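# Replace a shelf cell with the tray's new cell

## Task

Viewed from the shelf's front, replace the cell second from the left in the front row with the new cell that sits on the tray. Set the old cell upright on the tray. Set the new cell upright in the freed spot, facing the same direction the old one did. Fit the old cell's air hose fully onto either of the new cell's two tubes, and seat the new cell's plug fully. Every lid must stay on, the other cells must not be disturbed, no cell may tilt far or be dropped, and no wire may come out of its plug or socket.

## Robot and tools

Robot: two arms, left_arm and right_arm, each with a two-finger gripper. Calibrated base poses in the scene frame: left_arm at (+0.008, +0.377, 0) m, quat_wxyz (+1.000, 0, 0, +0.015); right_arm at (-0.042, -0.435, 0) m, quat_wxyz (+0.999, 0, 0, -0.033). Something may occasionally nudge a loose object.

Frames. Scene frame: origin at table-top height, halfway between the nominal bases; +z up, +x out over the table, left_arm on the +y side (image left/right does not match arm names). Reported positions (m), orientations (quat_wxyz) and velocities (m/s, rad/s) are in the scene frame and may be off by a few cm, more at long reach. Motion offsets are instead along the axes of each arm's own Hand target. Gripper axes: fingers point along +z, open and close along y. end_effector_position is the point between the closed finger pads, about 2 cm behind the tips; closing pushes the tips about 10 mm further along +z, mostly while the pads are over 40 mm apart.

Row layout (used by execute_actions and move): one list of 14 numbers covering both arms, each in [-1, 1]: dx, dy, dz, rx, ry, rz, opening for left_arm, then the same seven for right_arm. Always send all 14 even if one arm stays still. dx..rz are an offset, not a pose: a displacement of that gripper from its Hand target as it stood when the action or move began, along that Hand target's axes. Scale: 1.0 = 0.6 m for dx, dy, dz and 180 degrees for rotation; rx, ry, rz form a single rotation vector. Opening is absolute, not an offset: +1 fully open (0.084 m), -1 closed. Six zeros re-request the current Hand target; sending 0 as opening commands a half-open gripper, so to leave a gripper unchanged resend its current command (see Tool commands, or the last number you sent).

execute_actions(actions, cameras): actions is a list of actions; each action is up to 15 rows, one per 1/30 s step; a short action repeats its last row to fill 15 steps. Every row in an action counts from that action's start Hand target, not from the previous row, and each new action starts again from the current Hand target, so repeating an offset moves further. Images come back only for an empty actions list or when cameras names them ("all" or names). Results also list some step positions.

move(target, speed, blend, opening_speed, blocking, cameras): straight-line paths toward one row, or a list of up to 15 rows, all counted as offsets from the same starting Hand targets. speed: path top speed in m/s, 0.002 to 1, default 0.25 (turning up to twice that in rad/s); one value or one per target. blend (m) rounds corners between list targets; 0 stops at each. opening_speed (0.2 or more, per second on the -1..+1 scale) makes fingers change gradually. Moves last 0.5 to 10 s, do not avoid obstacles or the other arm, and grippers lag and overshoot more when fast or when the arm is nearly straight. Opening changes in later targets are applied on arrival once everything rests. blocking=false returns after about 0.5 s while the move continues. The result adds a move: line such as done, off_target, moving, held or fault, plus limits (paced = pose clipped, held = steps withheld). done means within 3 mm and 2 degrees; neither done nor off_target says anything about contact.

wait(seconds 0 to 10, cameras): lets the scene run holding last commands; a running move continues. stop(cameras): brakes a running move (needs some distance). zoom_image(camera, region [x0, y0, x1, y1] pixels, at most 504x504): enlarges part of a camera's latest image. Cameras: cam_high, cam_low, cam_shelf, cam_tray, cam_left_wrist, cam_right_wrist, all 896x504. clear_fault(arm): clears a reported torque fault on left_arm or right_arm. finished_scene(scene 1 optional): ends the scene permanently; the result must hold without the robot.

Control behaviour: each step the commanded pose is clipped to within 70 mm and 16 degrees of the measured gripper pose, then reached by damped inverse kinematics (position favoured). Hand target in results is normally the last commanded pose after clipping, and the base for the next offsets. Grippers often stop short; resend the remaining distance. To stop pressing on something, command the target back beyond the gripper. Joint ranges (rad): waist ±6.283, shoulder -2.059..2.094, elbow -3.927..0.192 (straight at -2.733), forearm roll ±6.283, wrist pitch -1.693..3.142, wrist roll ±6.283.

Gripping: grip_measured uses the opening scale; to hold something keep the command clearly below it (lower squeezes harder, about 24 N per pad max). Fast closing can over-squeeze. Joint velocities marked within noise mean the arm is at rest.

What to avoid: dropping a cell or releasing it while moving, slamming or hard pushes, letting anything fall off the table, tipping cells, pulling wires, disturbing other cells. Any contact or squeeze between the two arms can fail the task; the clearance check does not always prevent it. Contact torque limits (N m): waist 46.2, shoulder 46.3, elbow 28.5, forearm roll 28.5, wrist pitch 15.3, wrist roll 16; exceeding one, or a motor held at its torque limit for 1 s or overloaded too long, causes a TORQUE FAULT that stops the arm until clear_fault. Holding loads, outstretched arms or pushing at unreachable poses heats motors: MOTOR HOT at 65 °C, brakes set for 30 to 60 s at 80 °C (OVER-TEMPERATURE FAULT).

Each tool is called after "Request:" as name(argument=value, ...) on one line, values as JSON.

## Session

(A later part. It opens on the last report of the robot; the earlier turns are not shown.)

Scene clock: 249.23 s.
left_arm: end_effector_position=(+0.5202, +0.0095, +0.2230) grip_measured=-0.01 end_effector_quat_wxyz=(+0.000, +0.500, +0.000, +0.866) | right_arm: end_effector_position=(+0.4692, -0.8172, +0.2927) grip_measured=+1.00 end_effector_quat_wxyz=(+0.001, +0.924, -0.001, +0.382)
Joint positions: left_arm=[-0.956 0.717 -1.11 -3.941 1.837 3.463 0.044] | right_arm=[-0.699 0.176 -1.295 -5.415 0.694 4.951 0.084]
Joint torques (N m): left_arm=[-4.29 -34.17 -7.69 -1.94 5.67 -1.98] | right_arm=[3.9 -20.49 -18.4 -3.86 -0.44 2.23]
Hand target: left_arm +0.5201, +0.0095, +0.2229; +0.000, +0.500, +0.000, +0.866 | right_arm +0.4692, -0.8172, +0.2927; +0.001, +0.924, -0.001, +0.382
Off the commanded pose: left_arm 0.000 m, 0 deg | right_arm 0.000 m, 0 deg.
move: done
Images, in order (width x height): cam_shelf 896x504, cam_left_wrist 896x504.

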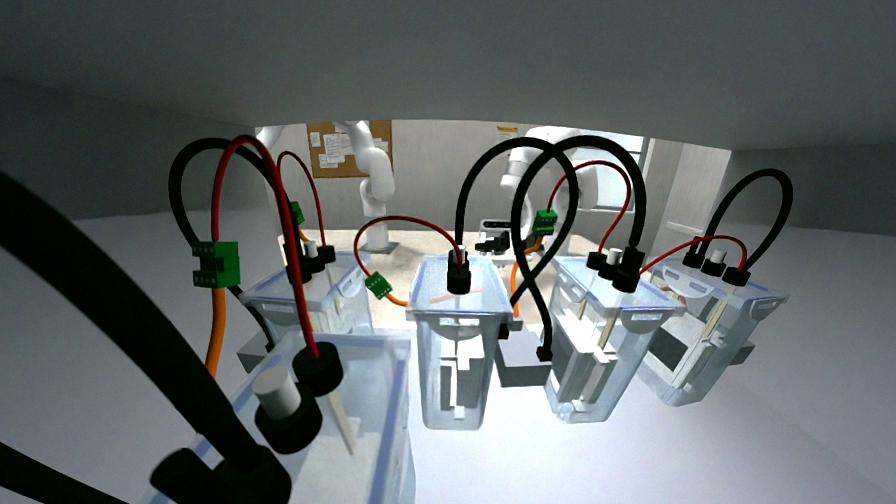

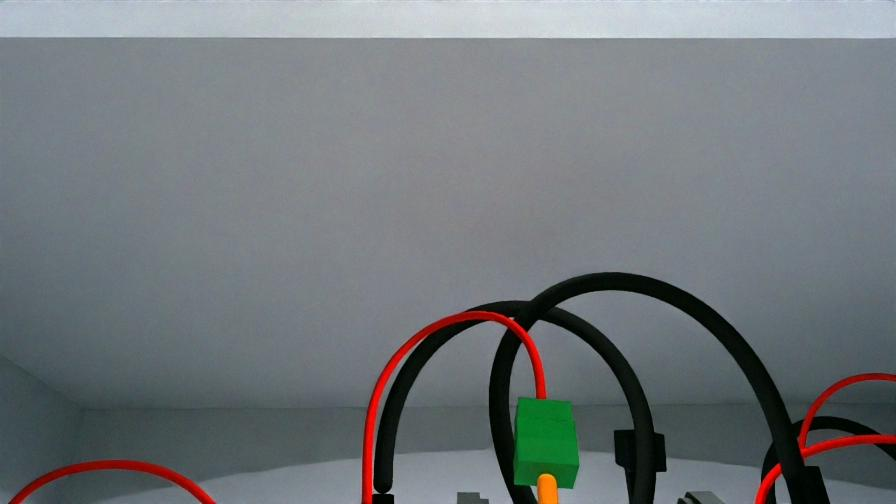

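Request:
move(target=[[0,0,-0.133,0,0,0,0,0,0,0,0,0,0,1],[0.2178,0,0.0295,0,-0.3056,0,0,0,0,0,0,0,0,1]], cameras=["cam_left_wrist","cam_shelf"])

Request:
zoom_image(camera="cam_shelf", region=[490, 180, 600, 280])

Scene clock: 268.60 s.
left_arm: end_effector_position=(+0.4701, +0.0096, +0.3450) grip_measured=-0.01 end_effector_quat_wxyz=(+0.000, +0.843, +0.000, +0.537) | right_arm: end_effector_position=(+0.4692, -0.8172, +0.2927) grip_measured=+1.00 end_effector_quat_wxyz=(+0.001, +0.924, -0.001, +0.382)
Joint positions: left_arm=[-0.912 -0.047 -1.054 -4.876 0.787 4.469 0.044] | right_arm=[-0.699 0.176 -1.295 -5.415 0.694 4.951 0.084]
Joint torques (N m): left_arm=[4.27 -22 -21.34 -2.9 1.93 1.9] | right_arm=[3.6 -20.21 -18.47 -3.82 -0.53 2.21]
Hand target: left_arm +0.4701, +0.0096, +0.3450; +0.000, +0.843, +0.000, +0.537 | right_arm +0.4692, -0.8172, +0.2927; +0.001, +0.924, -0.001, +0.382
Off the commanded pose: left_arm 0.000 m, 0 deg | right_arm 0.000 m, 0 deg.
move: done
Images, in order (width x height): cam_shelf 896x504, cam_left_wrist 896x504.

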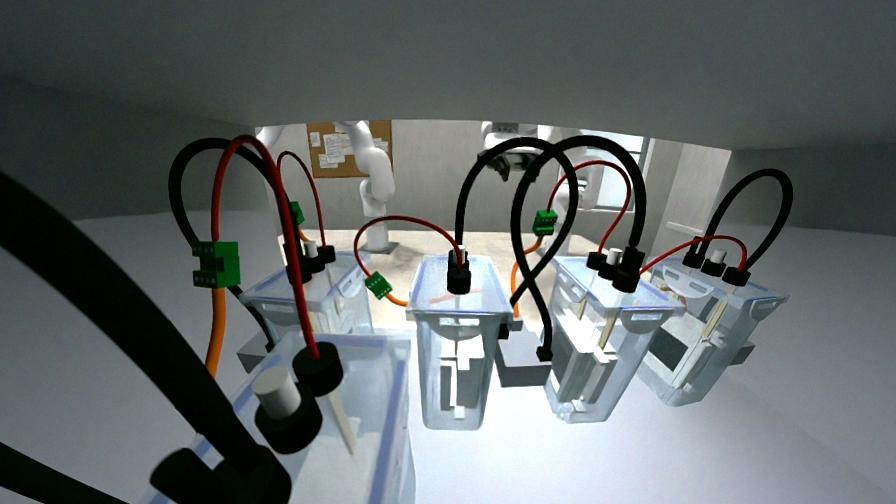

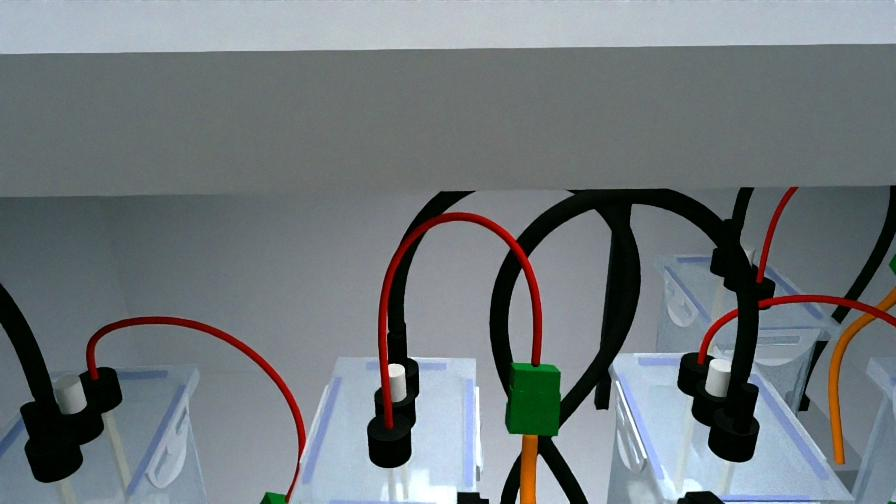

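Scaled by 4.582 from the camera's 896x504 image, which has a finer 1280x720 frame.

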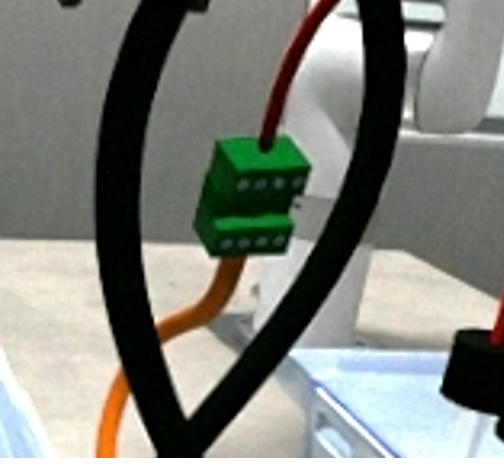

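Request:
move(target=[0.0395,0.0127,0.2137,0,0,0,0,0,0,0,0,0,0,1], speed=0.12, cameras=["cam_left_wrist","cam_shelf"])

Request:
zoom_image(camera="cam_shelf", region=[490, 160, 600, 280])

Scene clock: 294.30 s.
left_arm: end_effector_position=(+0.5963, +0.0019, +0.3123) grip_measured=-0.01 end_effector_quat_wxyz=(+0.000, +0.843, +0.000, +0.537) | right_arm: end_effector_position=(+0.4692, -0.8172, +0.2927) grip_measured=+1.00 end_effector_quat_wxyz=(+0.001, +0.924, -0.001, +0.382)
Joint positions: left_arm=[-0.716 0.301 -1.393 -4.802 0.614 4.489 0.044] | right_arm=[-0.699 0.176 -1.295 -5.415 0.694 4.951 0.084]
Joint torques (N m): left_arm=[4.74 -33.12 -21.3 -3.24 -2.79 1.95] | right_arm=[3.57 -20.3 -18.51 -3.91 -0.48 2.27]
Hand target: left_arm +0.5963, +0.0020, +0.3123; +0.000, +0.843, +0.000, +0.537 | right_arm +0.4692, -0.8172, +0.2927; +0.001, +0.924, -0.001, +0.382
Off the commanded pose: left_arm 0.000 m, 0 deg | right_arm 0.000 m, 0 deg.
move: done
Images, in order (width x height): cam_shelf 896x504, cam_left_wrist 896x504.

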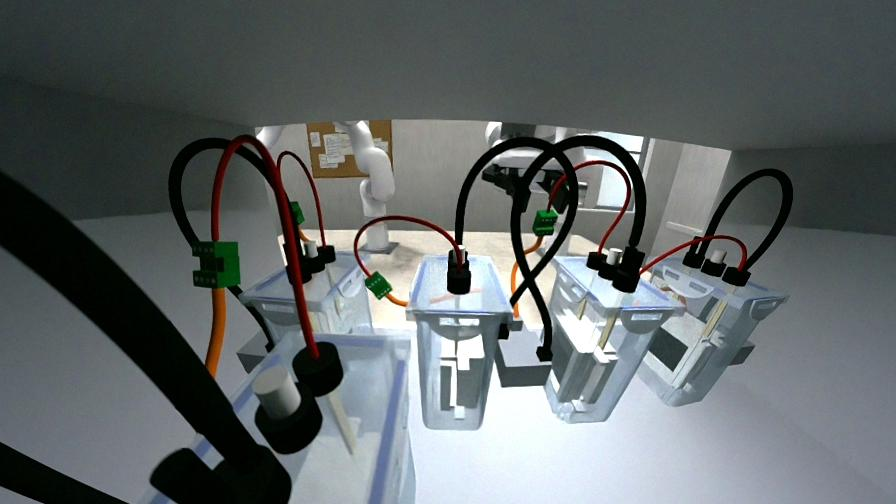

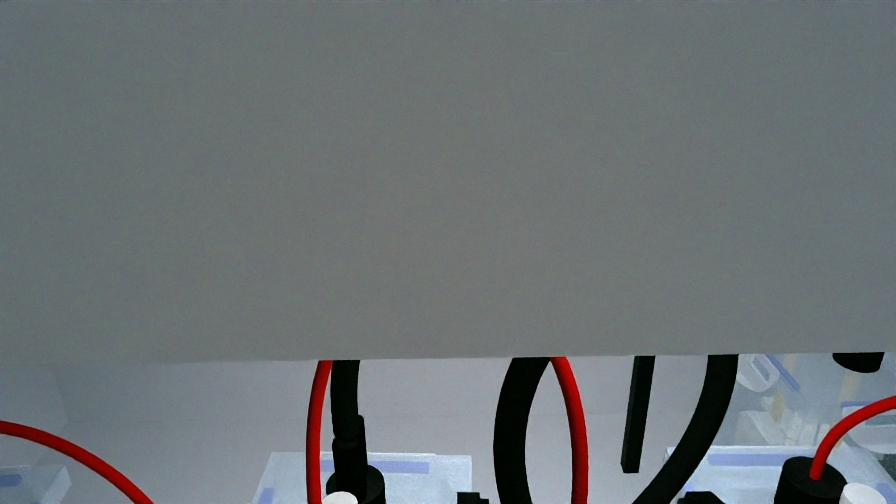

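Scaled by 4.200 from the camera's 896x504 image, which has a finer 1280x720 frame.

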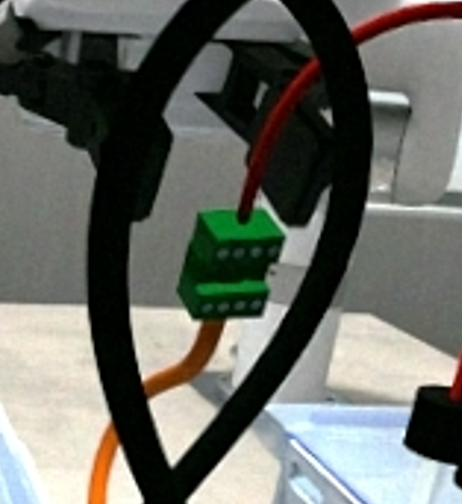

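Request:
move(target=[0,0,0.05,0,0,0,0,0,0,0,0,0,0,1], speed=0.08, cameras=["cam_left_wrist","cam_shelf"])

Request:
zoom_image(camera="cam_shelf", region=[490, 160, 600, 280])

Scene clock: 298.23 s.
left_arm: end_effector_position=(+0.5997, -0.0299, +0.3023) grip_measured=-0.01 end_effector_quat_wxyz=(+0.016, +0.843, -0.020, +0.538) | right_arm: end_effector_position=(+0.4692, -0.8172, +0.2927) grip_measured=+1.00 end_effector_quat_wxyz=(+0.001, +0.924, -0.001, +0.382)
Joint positions: left_arm=[-0.738 0.375 -1.467 -4.788 0.586 4.485 0.044] | right_arm=[-0.699 0.176 -1.295 -5.415 0.694 4.951 0.084]
Joint torques (N m): left_arm=[-4.39 -35.2 -21.36 -0.41 -0.84 1.91] | right_arm=[3.56 -20.42 -18.44 -3.7 -0.47 2.35]
Hand target: left_arm +0.5997, -0.0299, +0.3023; +0.016, +0.843, -0.020, +0.538 (not the last commanded pose) | right_arm +0.4692, -0.8172, +0.2927; +0.001, +0.924, -0.001, +0.382
Tool commands: left_gripper/opening=+0.0 right_gripper/opening=+1.0
Off the commanded pose: left_arm 0.040 m, 3 deg | right_arm 0.000 m, 0 deg.
TORQUE FAULT: the external load on joint 1 (waist) of the left arm reached its load limit, and that arm stopped. The contact can be on any part of that arm beyond that joint, not only on its tool. A torque fault puts only its own arm into a fault stop. That arm's remaining commands of this call were not run. The hold on joint 1 (waist) of that arm was moved back by the arm itself, up to 3 degrees, as the stop began. That arm is still stopped at the end of this call. While its stop runs, that arm, its gripper or tool too, takes no new command.
CLEAR FAULT: the left arm stays stopped (state 4) until you call clear_fault(arm="left_arm").
End effector pose when the fault began: left_arm: position (+0.6199, +0.0007, +0.3019), quat_wxyz (+0.002, +0.843, +0.001, +0.538)
Joint positions when the fault began: left_arm=[-0.687 0.376 -1.468 -4.788 0.586 4.487 0.044]
move: fault (left_arm)
Images, in order (width x height): cam_shelf 896x504, cam_left_wrist 896x504.

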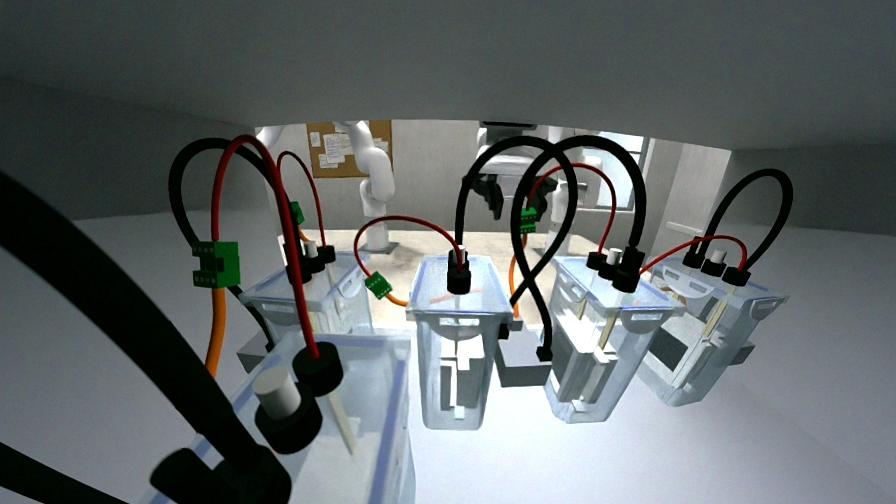

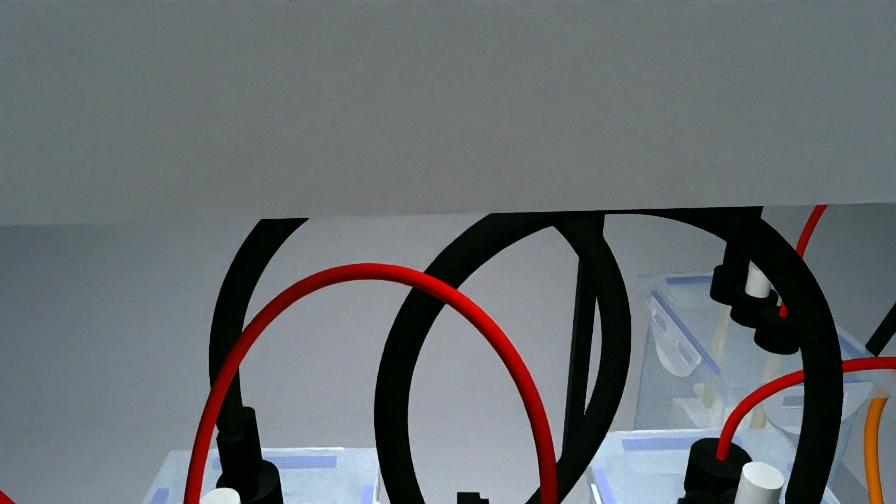

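Scaled by 4.200 from the camera's 896x504 image, which has a finer 1280x720 frame.

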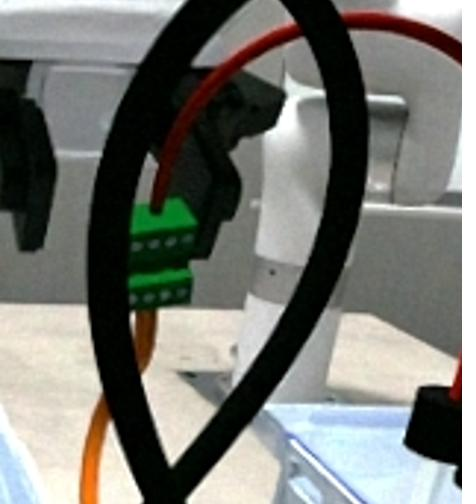

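Request:
clear_fault(arm="left_arm")

Request:
move(target=[0,-0.05,-0.15,0,0,0,0,0,0,0,0,0,0,1], speed=0.12, cameras=["cam_left_wrist","cam_shelf"])

Request:
zoom_image(camera="cam_shelf", region=[490, 160, 600, 280])

Scene clock: 304.80 s.
left_arm: end_effector_position=(+0.5997, -0.0299, +0.3022) grip_measured=-0.01 end_effector_quat_wxyz=(+0.016, +0.843, -0.020, +0.538) | right_arm: end_effector_position=(+0.4692, -0.8172, +0.2927) grip_measured=+1.00 end_effector_quat_wxyz=(+0.001, +0.924, -0.001, +0.382)
Joint positions: left_arm=[-0.738 0.375 -1.467 -4.788 0.586 4.485 0.044] | right_arm=[-0.699 0.176 -1.295 -5.415 0.694 4.951 0.084]
Joint torques (N m): left_arm=[-4.2 -35.04 -21.34 -0.55 -0.82 1.81] | right_arm=[3.25 -20.39 -18.27 -3.64 -0.39 2.19]
Hand target: left_arm +0.5997, -0.0299, +0.3022; +0.016, +0.843, -0.020, +0.538 (not the last commanded pose) | right_arm +0.4692, -0.8172, +0.2927; +0.001, +0.924, -0.001, +0.382
Tool commands: left_gripper/opening=+0.0 right_gripper/opening=+1.0
Off the commanded pose: left_arm 0.040 m, 3 deg | right_arm 0.000 m, 0 deg.
TORQUE FAULT, CONTINUED: the left arm's stop, for the torque fault of joint 1 (waist) that an earlier result reported, is over. The call counts as one of the actions that you can send in this scene. The hold on joint 1 (waist) of that arm was moved back by the arm itself, up to 3 degrees, as the stop began. That arm's target is now where it stood when the stop ended, not its last command. That arm keeps its grip as last carried out and accepts commands again: back off and push less far.
CLEAR FAULT: your call cleared the left arm's torque fault. If a joint's load stays at its limit, that arm stops again at once.

Scene clock: 306.10 s.
left_arm: end_effector_position=(+0.5197, +0.0044, +0.3399) grip_measured=-0.01 end_effector_quat_wxyz=(+0.016, +0.843, -0.020, +0.538) | right_arm: end_effector_position=(+0.4692, -0.8172, +0.2927) grip_measured=+1.00 end_effector_quat_wxyz=(+0.001, +0.924, -0.001, +0.382)
Joint positions: left_arm=[-0.801 0.062 -1.161 -4.819 0.642 4.487 0.044] | right_arm=[-0.699 0.176 -1.295 -5.415 0.694 4.951 0.084]
Joint torques (N m): left_arm=[-4.39 -43.56 -13.81 -3.13 1.96 1.96] | right_arm=[3.09 -20.72 -18.43 -3.71 -0.45 2.18]
Hand target: left_arm +0.5197, +0.0044, +0.3399; +0.016, +0.843, -0.020, +0.538 | right_arm +0.4692, -0.8172, +0.2927; +0.001, +0.924, -0.001, +0.382
Off the commanded pose: left_arm 0.000 m, 0 deg | right_arm 0.000 m, 0 deg.
move: done
Images, in order (width x height): cam_shelf 896x504, cam_left_wrist 896x504.

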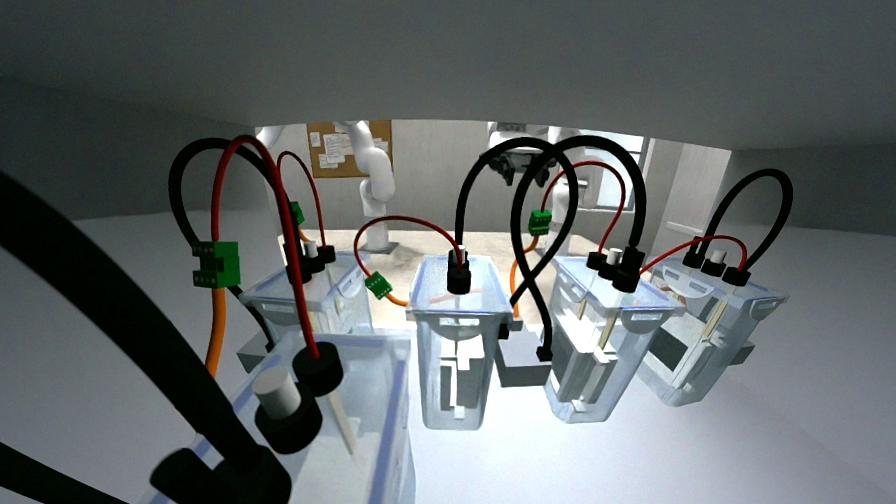

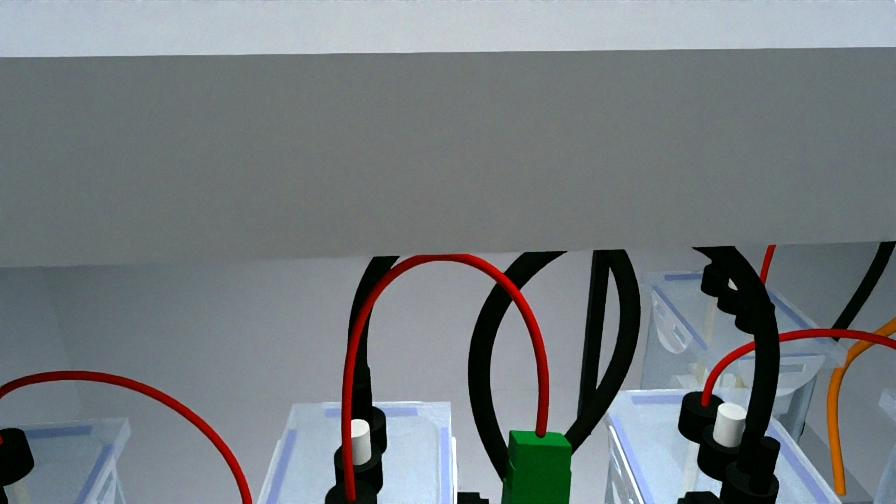

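Scaled by 4.200 from the camera's 896x504 image, which has a finer 1280x720 frame.

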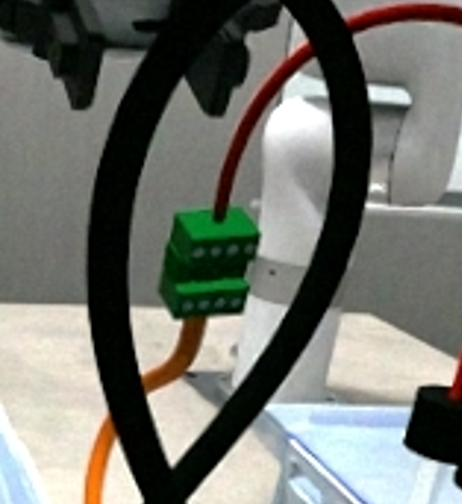

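Request:
move(target=[-0.165,0.004,0.040,0.0163,0.1384,-0.0018,0,0,0,0,0,0,0,1], speed=0.2, cameras=["cam_left_wrist","cam_low"])

Request:
zoom_image(camera="cam_left_wrist", region=[400, 200, 650, 450])

Scene clock: 315.77 s.
left_arm: end_effector_position=(+0.4997, +0.0024, +0.2401) grip_measured=-0.01 end_effector_quat_wxyz=(+0.000, +0.707, +0.000, +0.707) | right_arm: end_effector_position=(+0.4692, -0.8172, +0.2927) grip_measured=+1.00 end_effector_quat_wxyz=(+0.001, +0.924, -0.001, +0.382)
Joint positions: left_arm=[-0.976 0.304 -0.979 -4.199 1.196 3.717 0.044] | right_arm=[-0.699 0.176 -1.295 -5.415 0.694 4.951 0.084]
Joint torques (N m): left_arm=[-4.59 -28.39 -18.39 3.98 4.63 -2.08] | right_arm=[3.13 -20.56 -18.44 -3.74 -0.54 2.22]
Hand target: left_arm +0.4997, +0.0024, +0.2401; +0.000, +0.707, +0.000, +0.707 | right_arm +0.4692, -0.8172, +0.2927; +0.001, +0.924, -0.001, +0.382
Off the commanded pose: left_arm 0.000 m, 0 deg | right_arm 0.000 m, 0 deg.
move: done
Images, in order (width x height): cam_low 896x504, cam_left_wrist 896x504.

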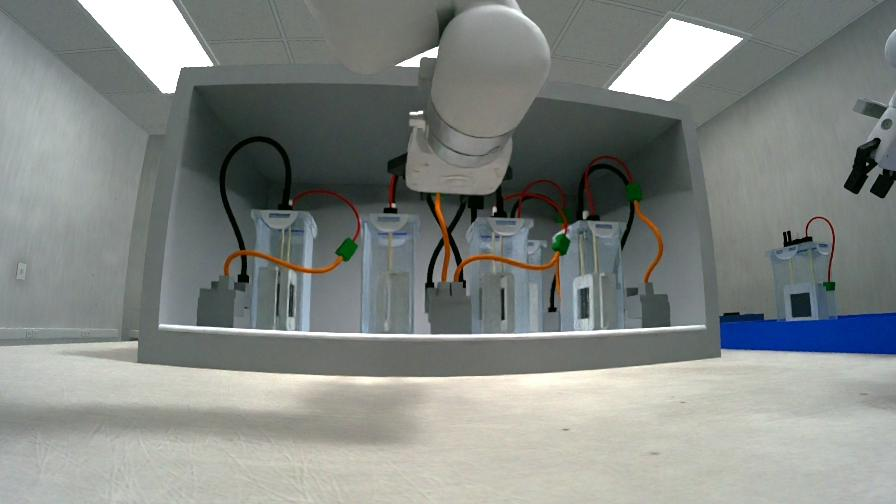

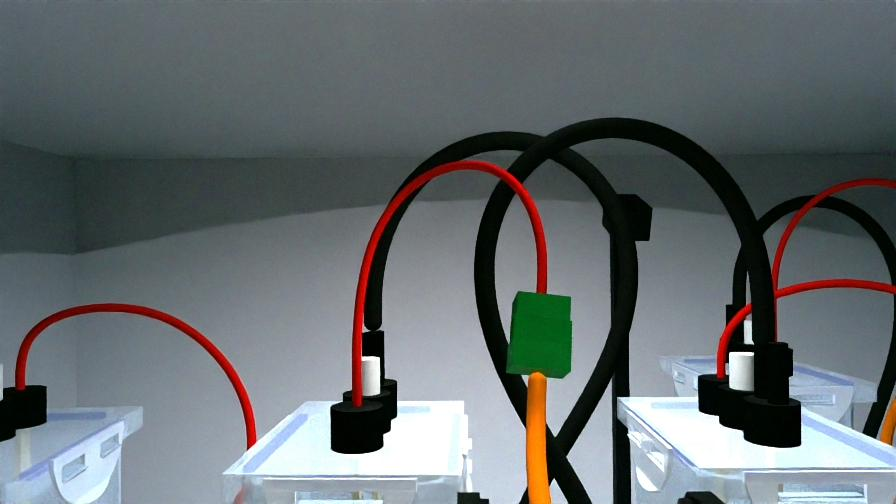

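Scaled by 2.016 from the camera's 896x504 image, which has a finer 1280x720 frame.

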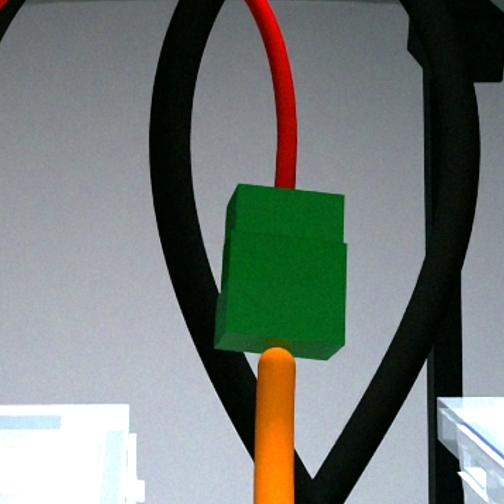

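Request:
move(target=[[0.0857,0.0083,0.13,0,-0.0278,0,0,0,0,0,0,0,0,1],[0.0857,0.0083,0.2088,0,-0.0278,0,0,0,0,0,0,0,0,1]], speed=0.1, cameras=["cam_left_wrist","cam_shelf"])

Request:
zoom_image(camera="cam_shelf", region=[490, 160, 600, 280])

Scene clock: 326.07 s.
left_arm: end_effector_position=(+0.6249, -0.0026, +0.2915) grip_measured=-0.01 end_effector_quat_wxyz=(+0.000, +0.737, +0.000, +0.676) | right_arm: end_effector_position=(+0.4692, -0.8172, +0.2927) grip_measured=+1.00 end_effector_quat_wxyz=(+0.001, +0.924, -0.001, +0.382)
Joint positions: left_arm=[-0.75 0.44 -1.392 -4.206 0.848 3.938 0.044] | right_arm=[-0.699 0.176 -1.295 -5.415 0.694 4.951 0.084]
Joint torques (N m): left_arm=[4.71 -35.43 -20.53 -2.59 -0.67 2.01] | right_arm=[2.9 -20.45 -18.36 -3.72 -0.66 2.18]
Hand target: left_arm +0.6249, -0.0026, +0.2915; +0.000, +0.737, +0.000, +0.676 | right_arm +0.4692, -0.8172, +0.2927; +0.001, +0.924, -0.001, +0.382
Off the commanded pose: left_arm 0.000 m, 0 deg | right_arm 0.000 m, 0 deg.
move: done
Images, in order (width x height): cam_shelf 896x504, cam_left_wrist 896x504.

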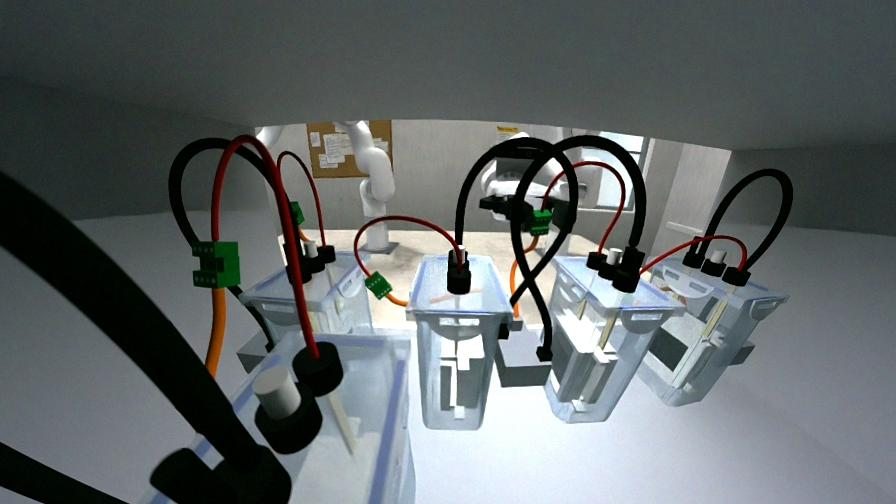

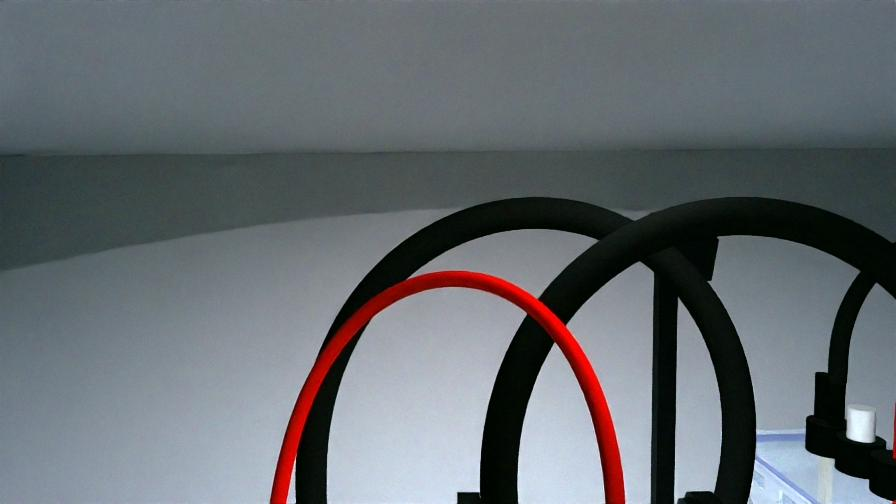

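Scaled by 4.200 from the camera's 896x504 image, which has a finer 1280x720 frame.

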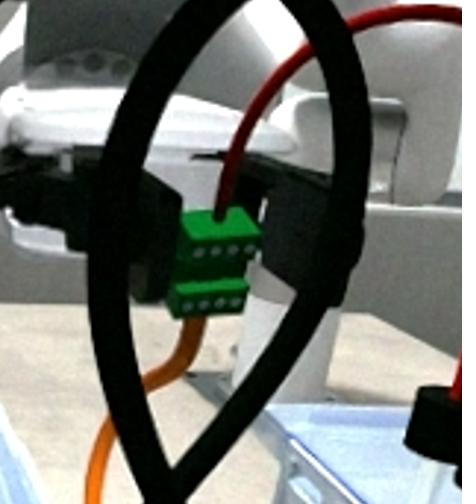

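Request:
zoom_image(camera="cam_shelf", region=[510, 185, 580, 245])

Scaled by 7.200 from the camera's 896x504 image, which has a finer 1280x720 frame.

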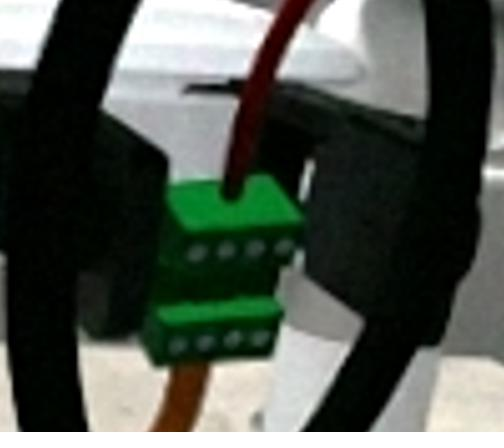

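Request:
move(target=[0,0,0,0,0,0,0,0,0,0,0.1954,0.1954,0.4718,1], speed=0.4, cameras=["cam_tray","cam_right_wrist"])

Request:
zoom_image(camera="cam_tray", region=[400, 180, 620, 350])

Scene clock: 345.60 s.
left_arm: end_effector_position=(+0.6249, -0.0026, +0.2915) grip_measured=-0.01 end_effector_quat_wxyz=(+0.000, +0.737, +0.000, +0.676) | right_arm: end_effector_position=(+0.4692, -0.8172, +0.2928) grip_measured=+1.00 end_effector_quat_wxyz=(+0.499, -0.500, +0.500, -0.500)
Joint positions: left_arm=[-0.75 0.44 -1.392 -4.206 0.848 3.938 0.044] | right_arm=[-0.843 0.242 -1.056 -4.22 1.106 5.406 0.084]
Joint torques (N m): left_arm=[5.02 -35.71 -20.54 -2.49 -0.34 1.95] | right_arm=[4.2 -28.99 -12.03 4.54 3.24 2.21]
Hand target: left_arm +0.6249, -0.0026, +0.2915; +0.000, +0.737, +0.000, +0.676 | right_arm +0.4692, -0.8172, +0.2927; +0.499, -0.500, +0.501, -0.500
Off the commanded pose: left_arm 0.000 m, 0 deg | right_arm 0.000 m, 0 deg.
move: done
Images, in order (width x height): cam_tray 896x504, cam_right_wrist 896x504.

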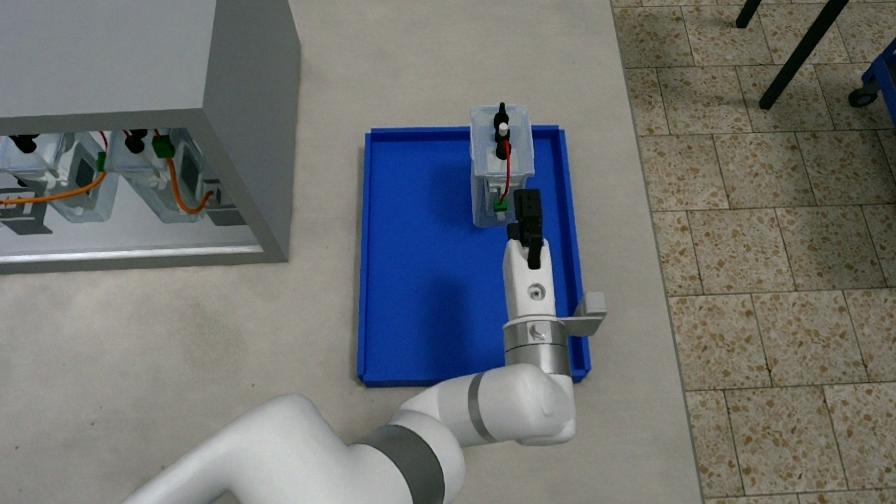

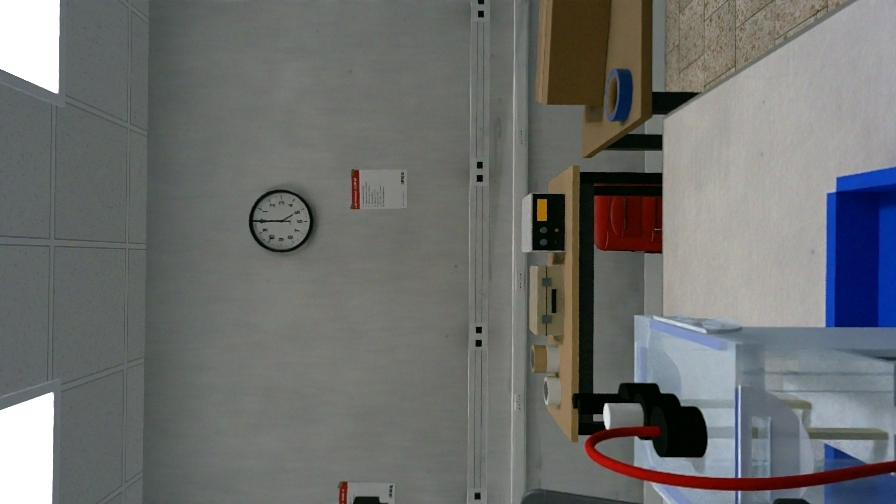

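Scaled by 2.291 from the camera's 896x504 image, which has a finer 1280x720 frame.

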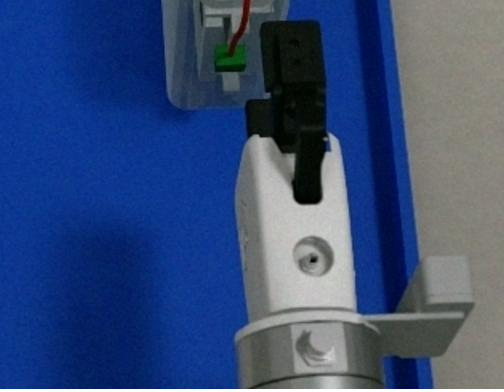

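Request:
move(target=[0.01,0,0,0,0,0,0,0,0,0,0,0,0,1], speed=0.05)

Request:
move(target=[0,0,0,0,0,0,-1,0,0,0,0,0,0,1], opening_speed=0.4, cameras=["cam_left_wrist","cam_shelf"])

Request:
zoom_image(camera="cam_shelf", region=[510, 185, 580, 245])

Scene clock: 353.97 s.
left_arm: end_effector_position=(+0.6255, -0.0026, +0.2975) grip_measured=-0.01 end_effector_quat_wxyz=(+0.000, +0.737, +0.000, +0.676) | right_arm: end_effector_position=(+0.4692, -0.8172, +0.2927) grip_measured=+1.00 end_effector_quat_wxyz=(+0.499, -0.500, +0.501, -0.500)
Joint positions: left_arm=[-0.748 0.432 -1.397 -4.214 0.841 3.951 0.044] | right_arm=[-0.843 0.242 -1.056 -4.219 1.106 5.406 0.084]
Joint torques (N m): left_arm=[4.8 -53.4 -20.69 -2.56 -0.67 1.96] | right_arm=[4.35 -29.09 -11.89 4.6 0.65 1.44]
Hand target: left_arm +0.6255, -0.0026, +0.2975; +0.000, +0.737, +0.000, +0.676 | right_arm +0.4692, -0.8172, +0.2927; +0.499, -0.500, +0.501, -0.500
Off the commanded pose: left_arm 0.000 m, 0 deg | right_arm 0.000 m, 0 deg.
move: done

Scene clock: 356.67 s.
left_arm: end_effector_position=(+0.6255, -0.0026, +0.2975) grip_measured=-0.52 end_effector_quat_wxyz=(+0.000, +0.737, +0.000, +0.676) | right_arm: end_effector_position=(+0.4692, -0.8172, +0.2927) grip_measured=+1.00 end_effector_quat_wxyz=(+0.499, -0.500, +0.501, -0.500)
Joint positions: left_arm=[-0.748 0.432 -1.397 -4.214 0.841 3.951 0.021] | right_arm=[-0.843 0.242 -1.056 -4.219 1.106 5.406 0.084]
Joint torques (N m): left_arm=[4.88 -53.03 -20.62 -2.5 -0.68 1.99] | right_arm=[4.26 -29.22 -12.06 4.55 0.64 1.02]
Hand target: left_arm +0.6255, -0.0026, +0.2975; +0.000, +0.737, +0.000, +0.676 | right_arm +0.4692, -0.8172, +0.2927; +0.499, -0.500, +0.501, -0.500
Off the commanded pose: left_arm 0.000 m, 0 deg | right_arm 0.000 m, 0 deg.
move: done
Images, in order (width x height): cam_shelf 896x504, cam_left_wrist 896x504.

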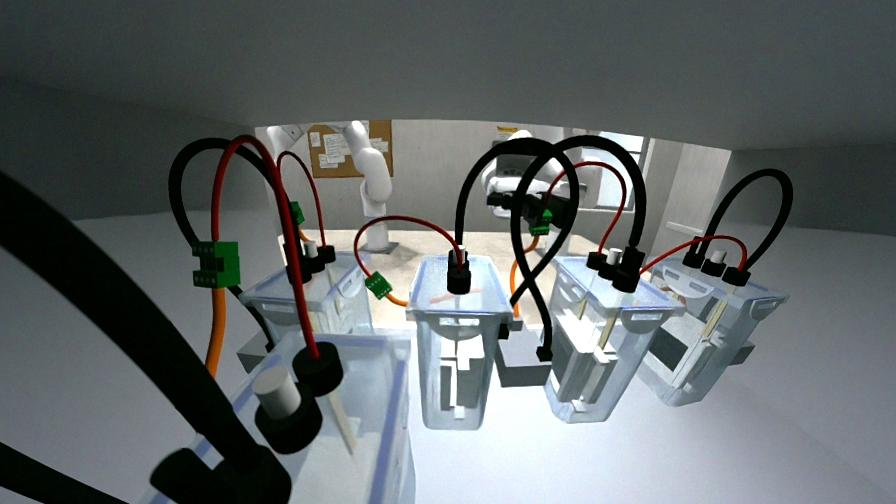

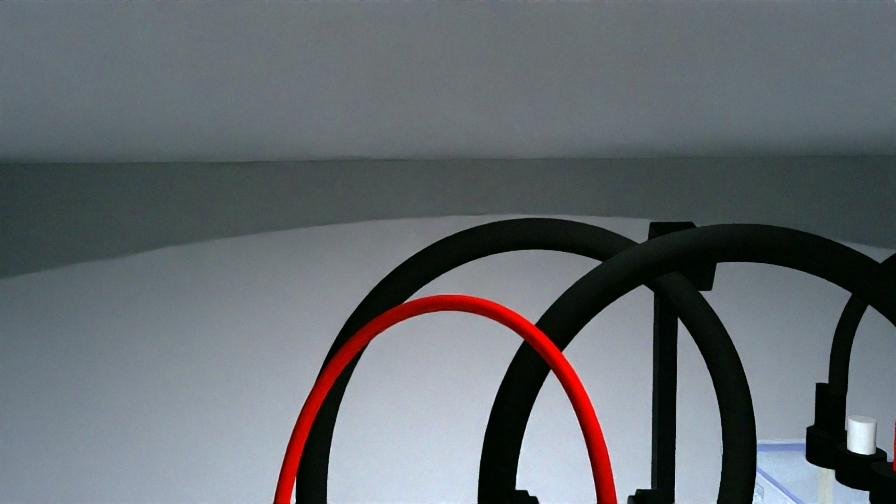

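Scaled by 7.200 from the camera's 896x504 image, which has a finer 1280x720 frame.

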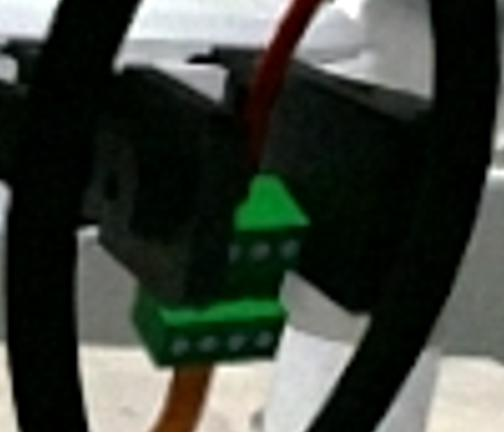

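Request:
move(target=[-0.0589,0,-0.1956,0,0,0,-1,0,0,0,0,0,0,1], speed=0.08, cameras=["all"])

Request:
zoom_image(camera="cam_shelf", region=[480, 180, 600, 290])

Request:
zoom_image(camera="cam_low", region=[350, 120, 550, 340])

Scene clock: 374.40 s.
left_arm: end_effector_position=(+0.5055, -0.0025, +0.2725) grip_measured=-0.52 end_effector_quat_wxyz=(+0.000, +0.737, +0.000, +0.676) | right_arm: end_effector_position=(+0.4692, -0.8172, +0.2927) grip_measured=+1.00 end_effector_quat_wxyz=(+0.499, -0.500, +0.501, -0.500)
Joint positions: left_arm=[-0.948 0.22 -1.025 -4.288 1.051 3.86 0.021] | right_arm=[-0.843 0.242 -1.056 -4.219 1.106 5.406 0.084]
Joint torques (N m): left_arm=[-4.61 -45.46 -11.86 -2.13 4.03 -1.98] | right_arm=[4.18 -29.35 -11.95 4.61 0.72 -0.15]
Hand target: left_arm +0.5055, -0.0025, +0.2725; +0.000, +0.737, +0.000, +0.676 | right_arm +0.4692, -0.8172, +0.2927; +0.499, -0.500, +0.501, -0.500
Off the commanded pose: left_arm 0.000 m, 0 deg | right_arm 0.000 m, 0 deg.
move: done

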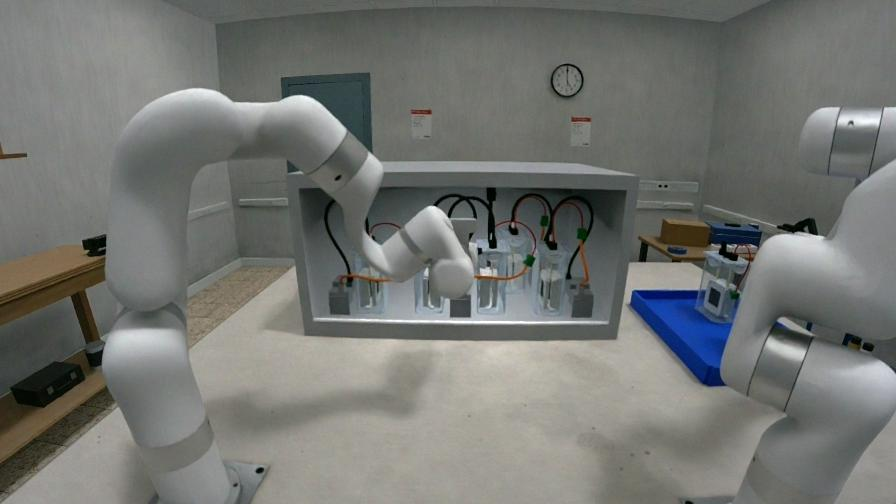

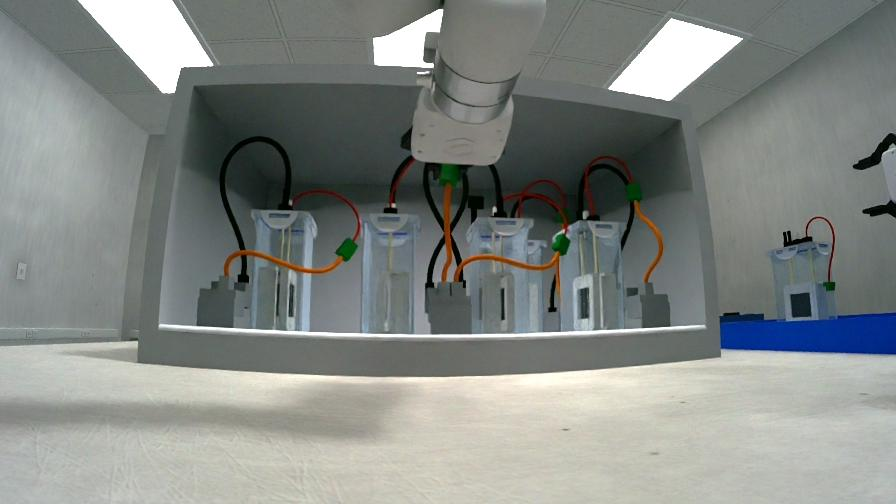

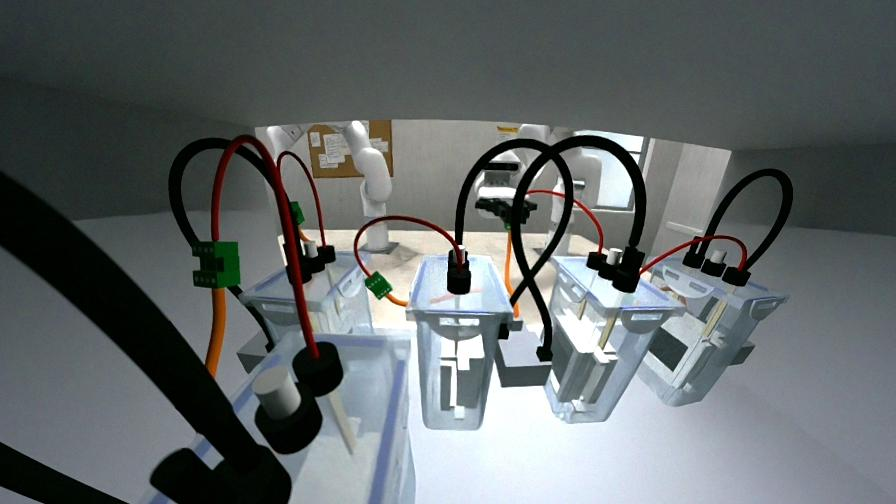

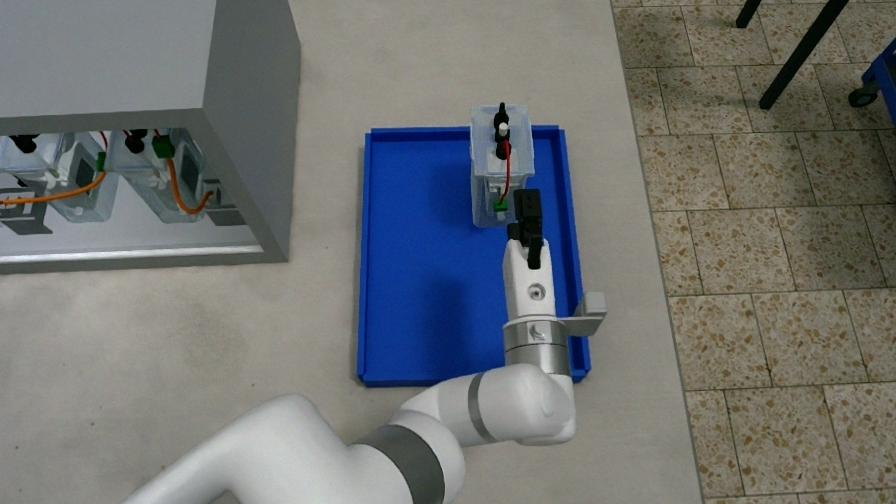

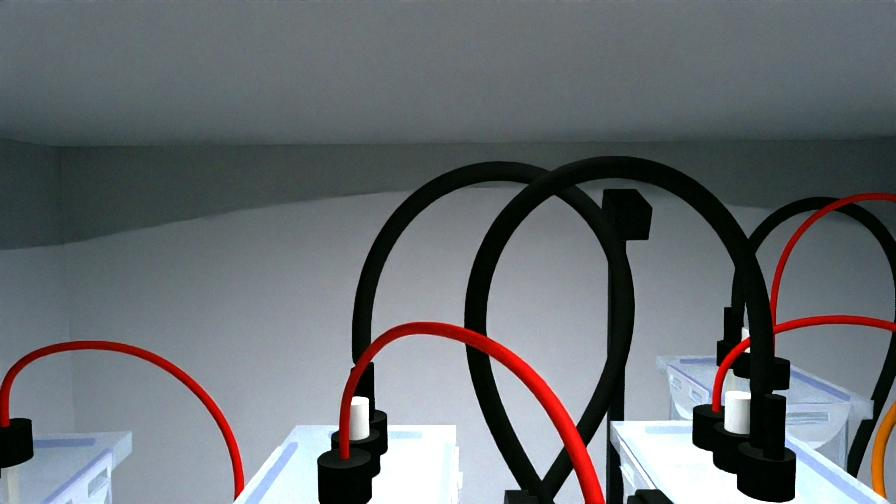

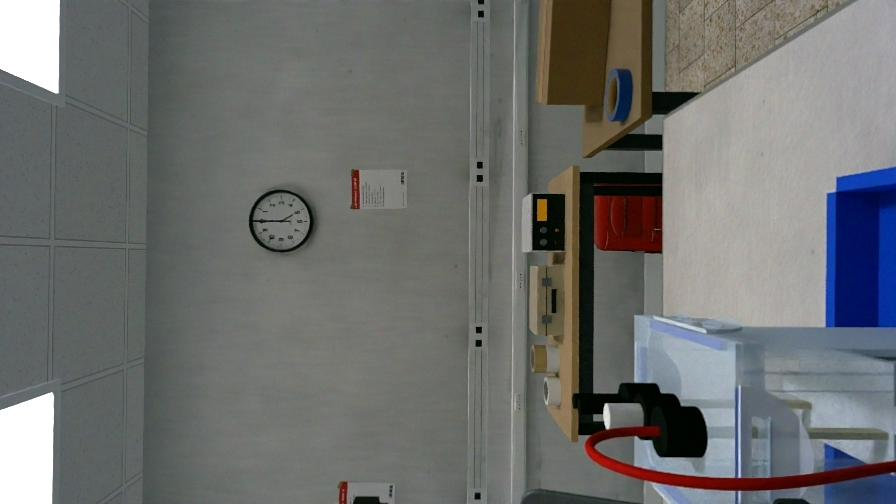

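Scaled by 4.200 from the camera's 896x504 image, which has a finer 1280x720 frame.

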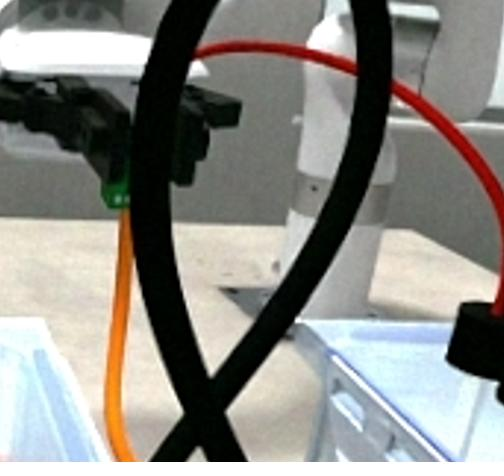

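Scaled by 2.291 from the camera's 896x504 image, which has a finer 1280x720 frame.

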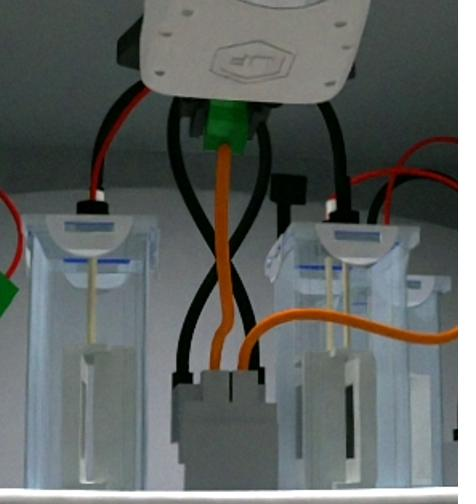

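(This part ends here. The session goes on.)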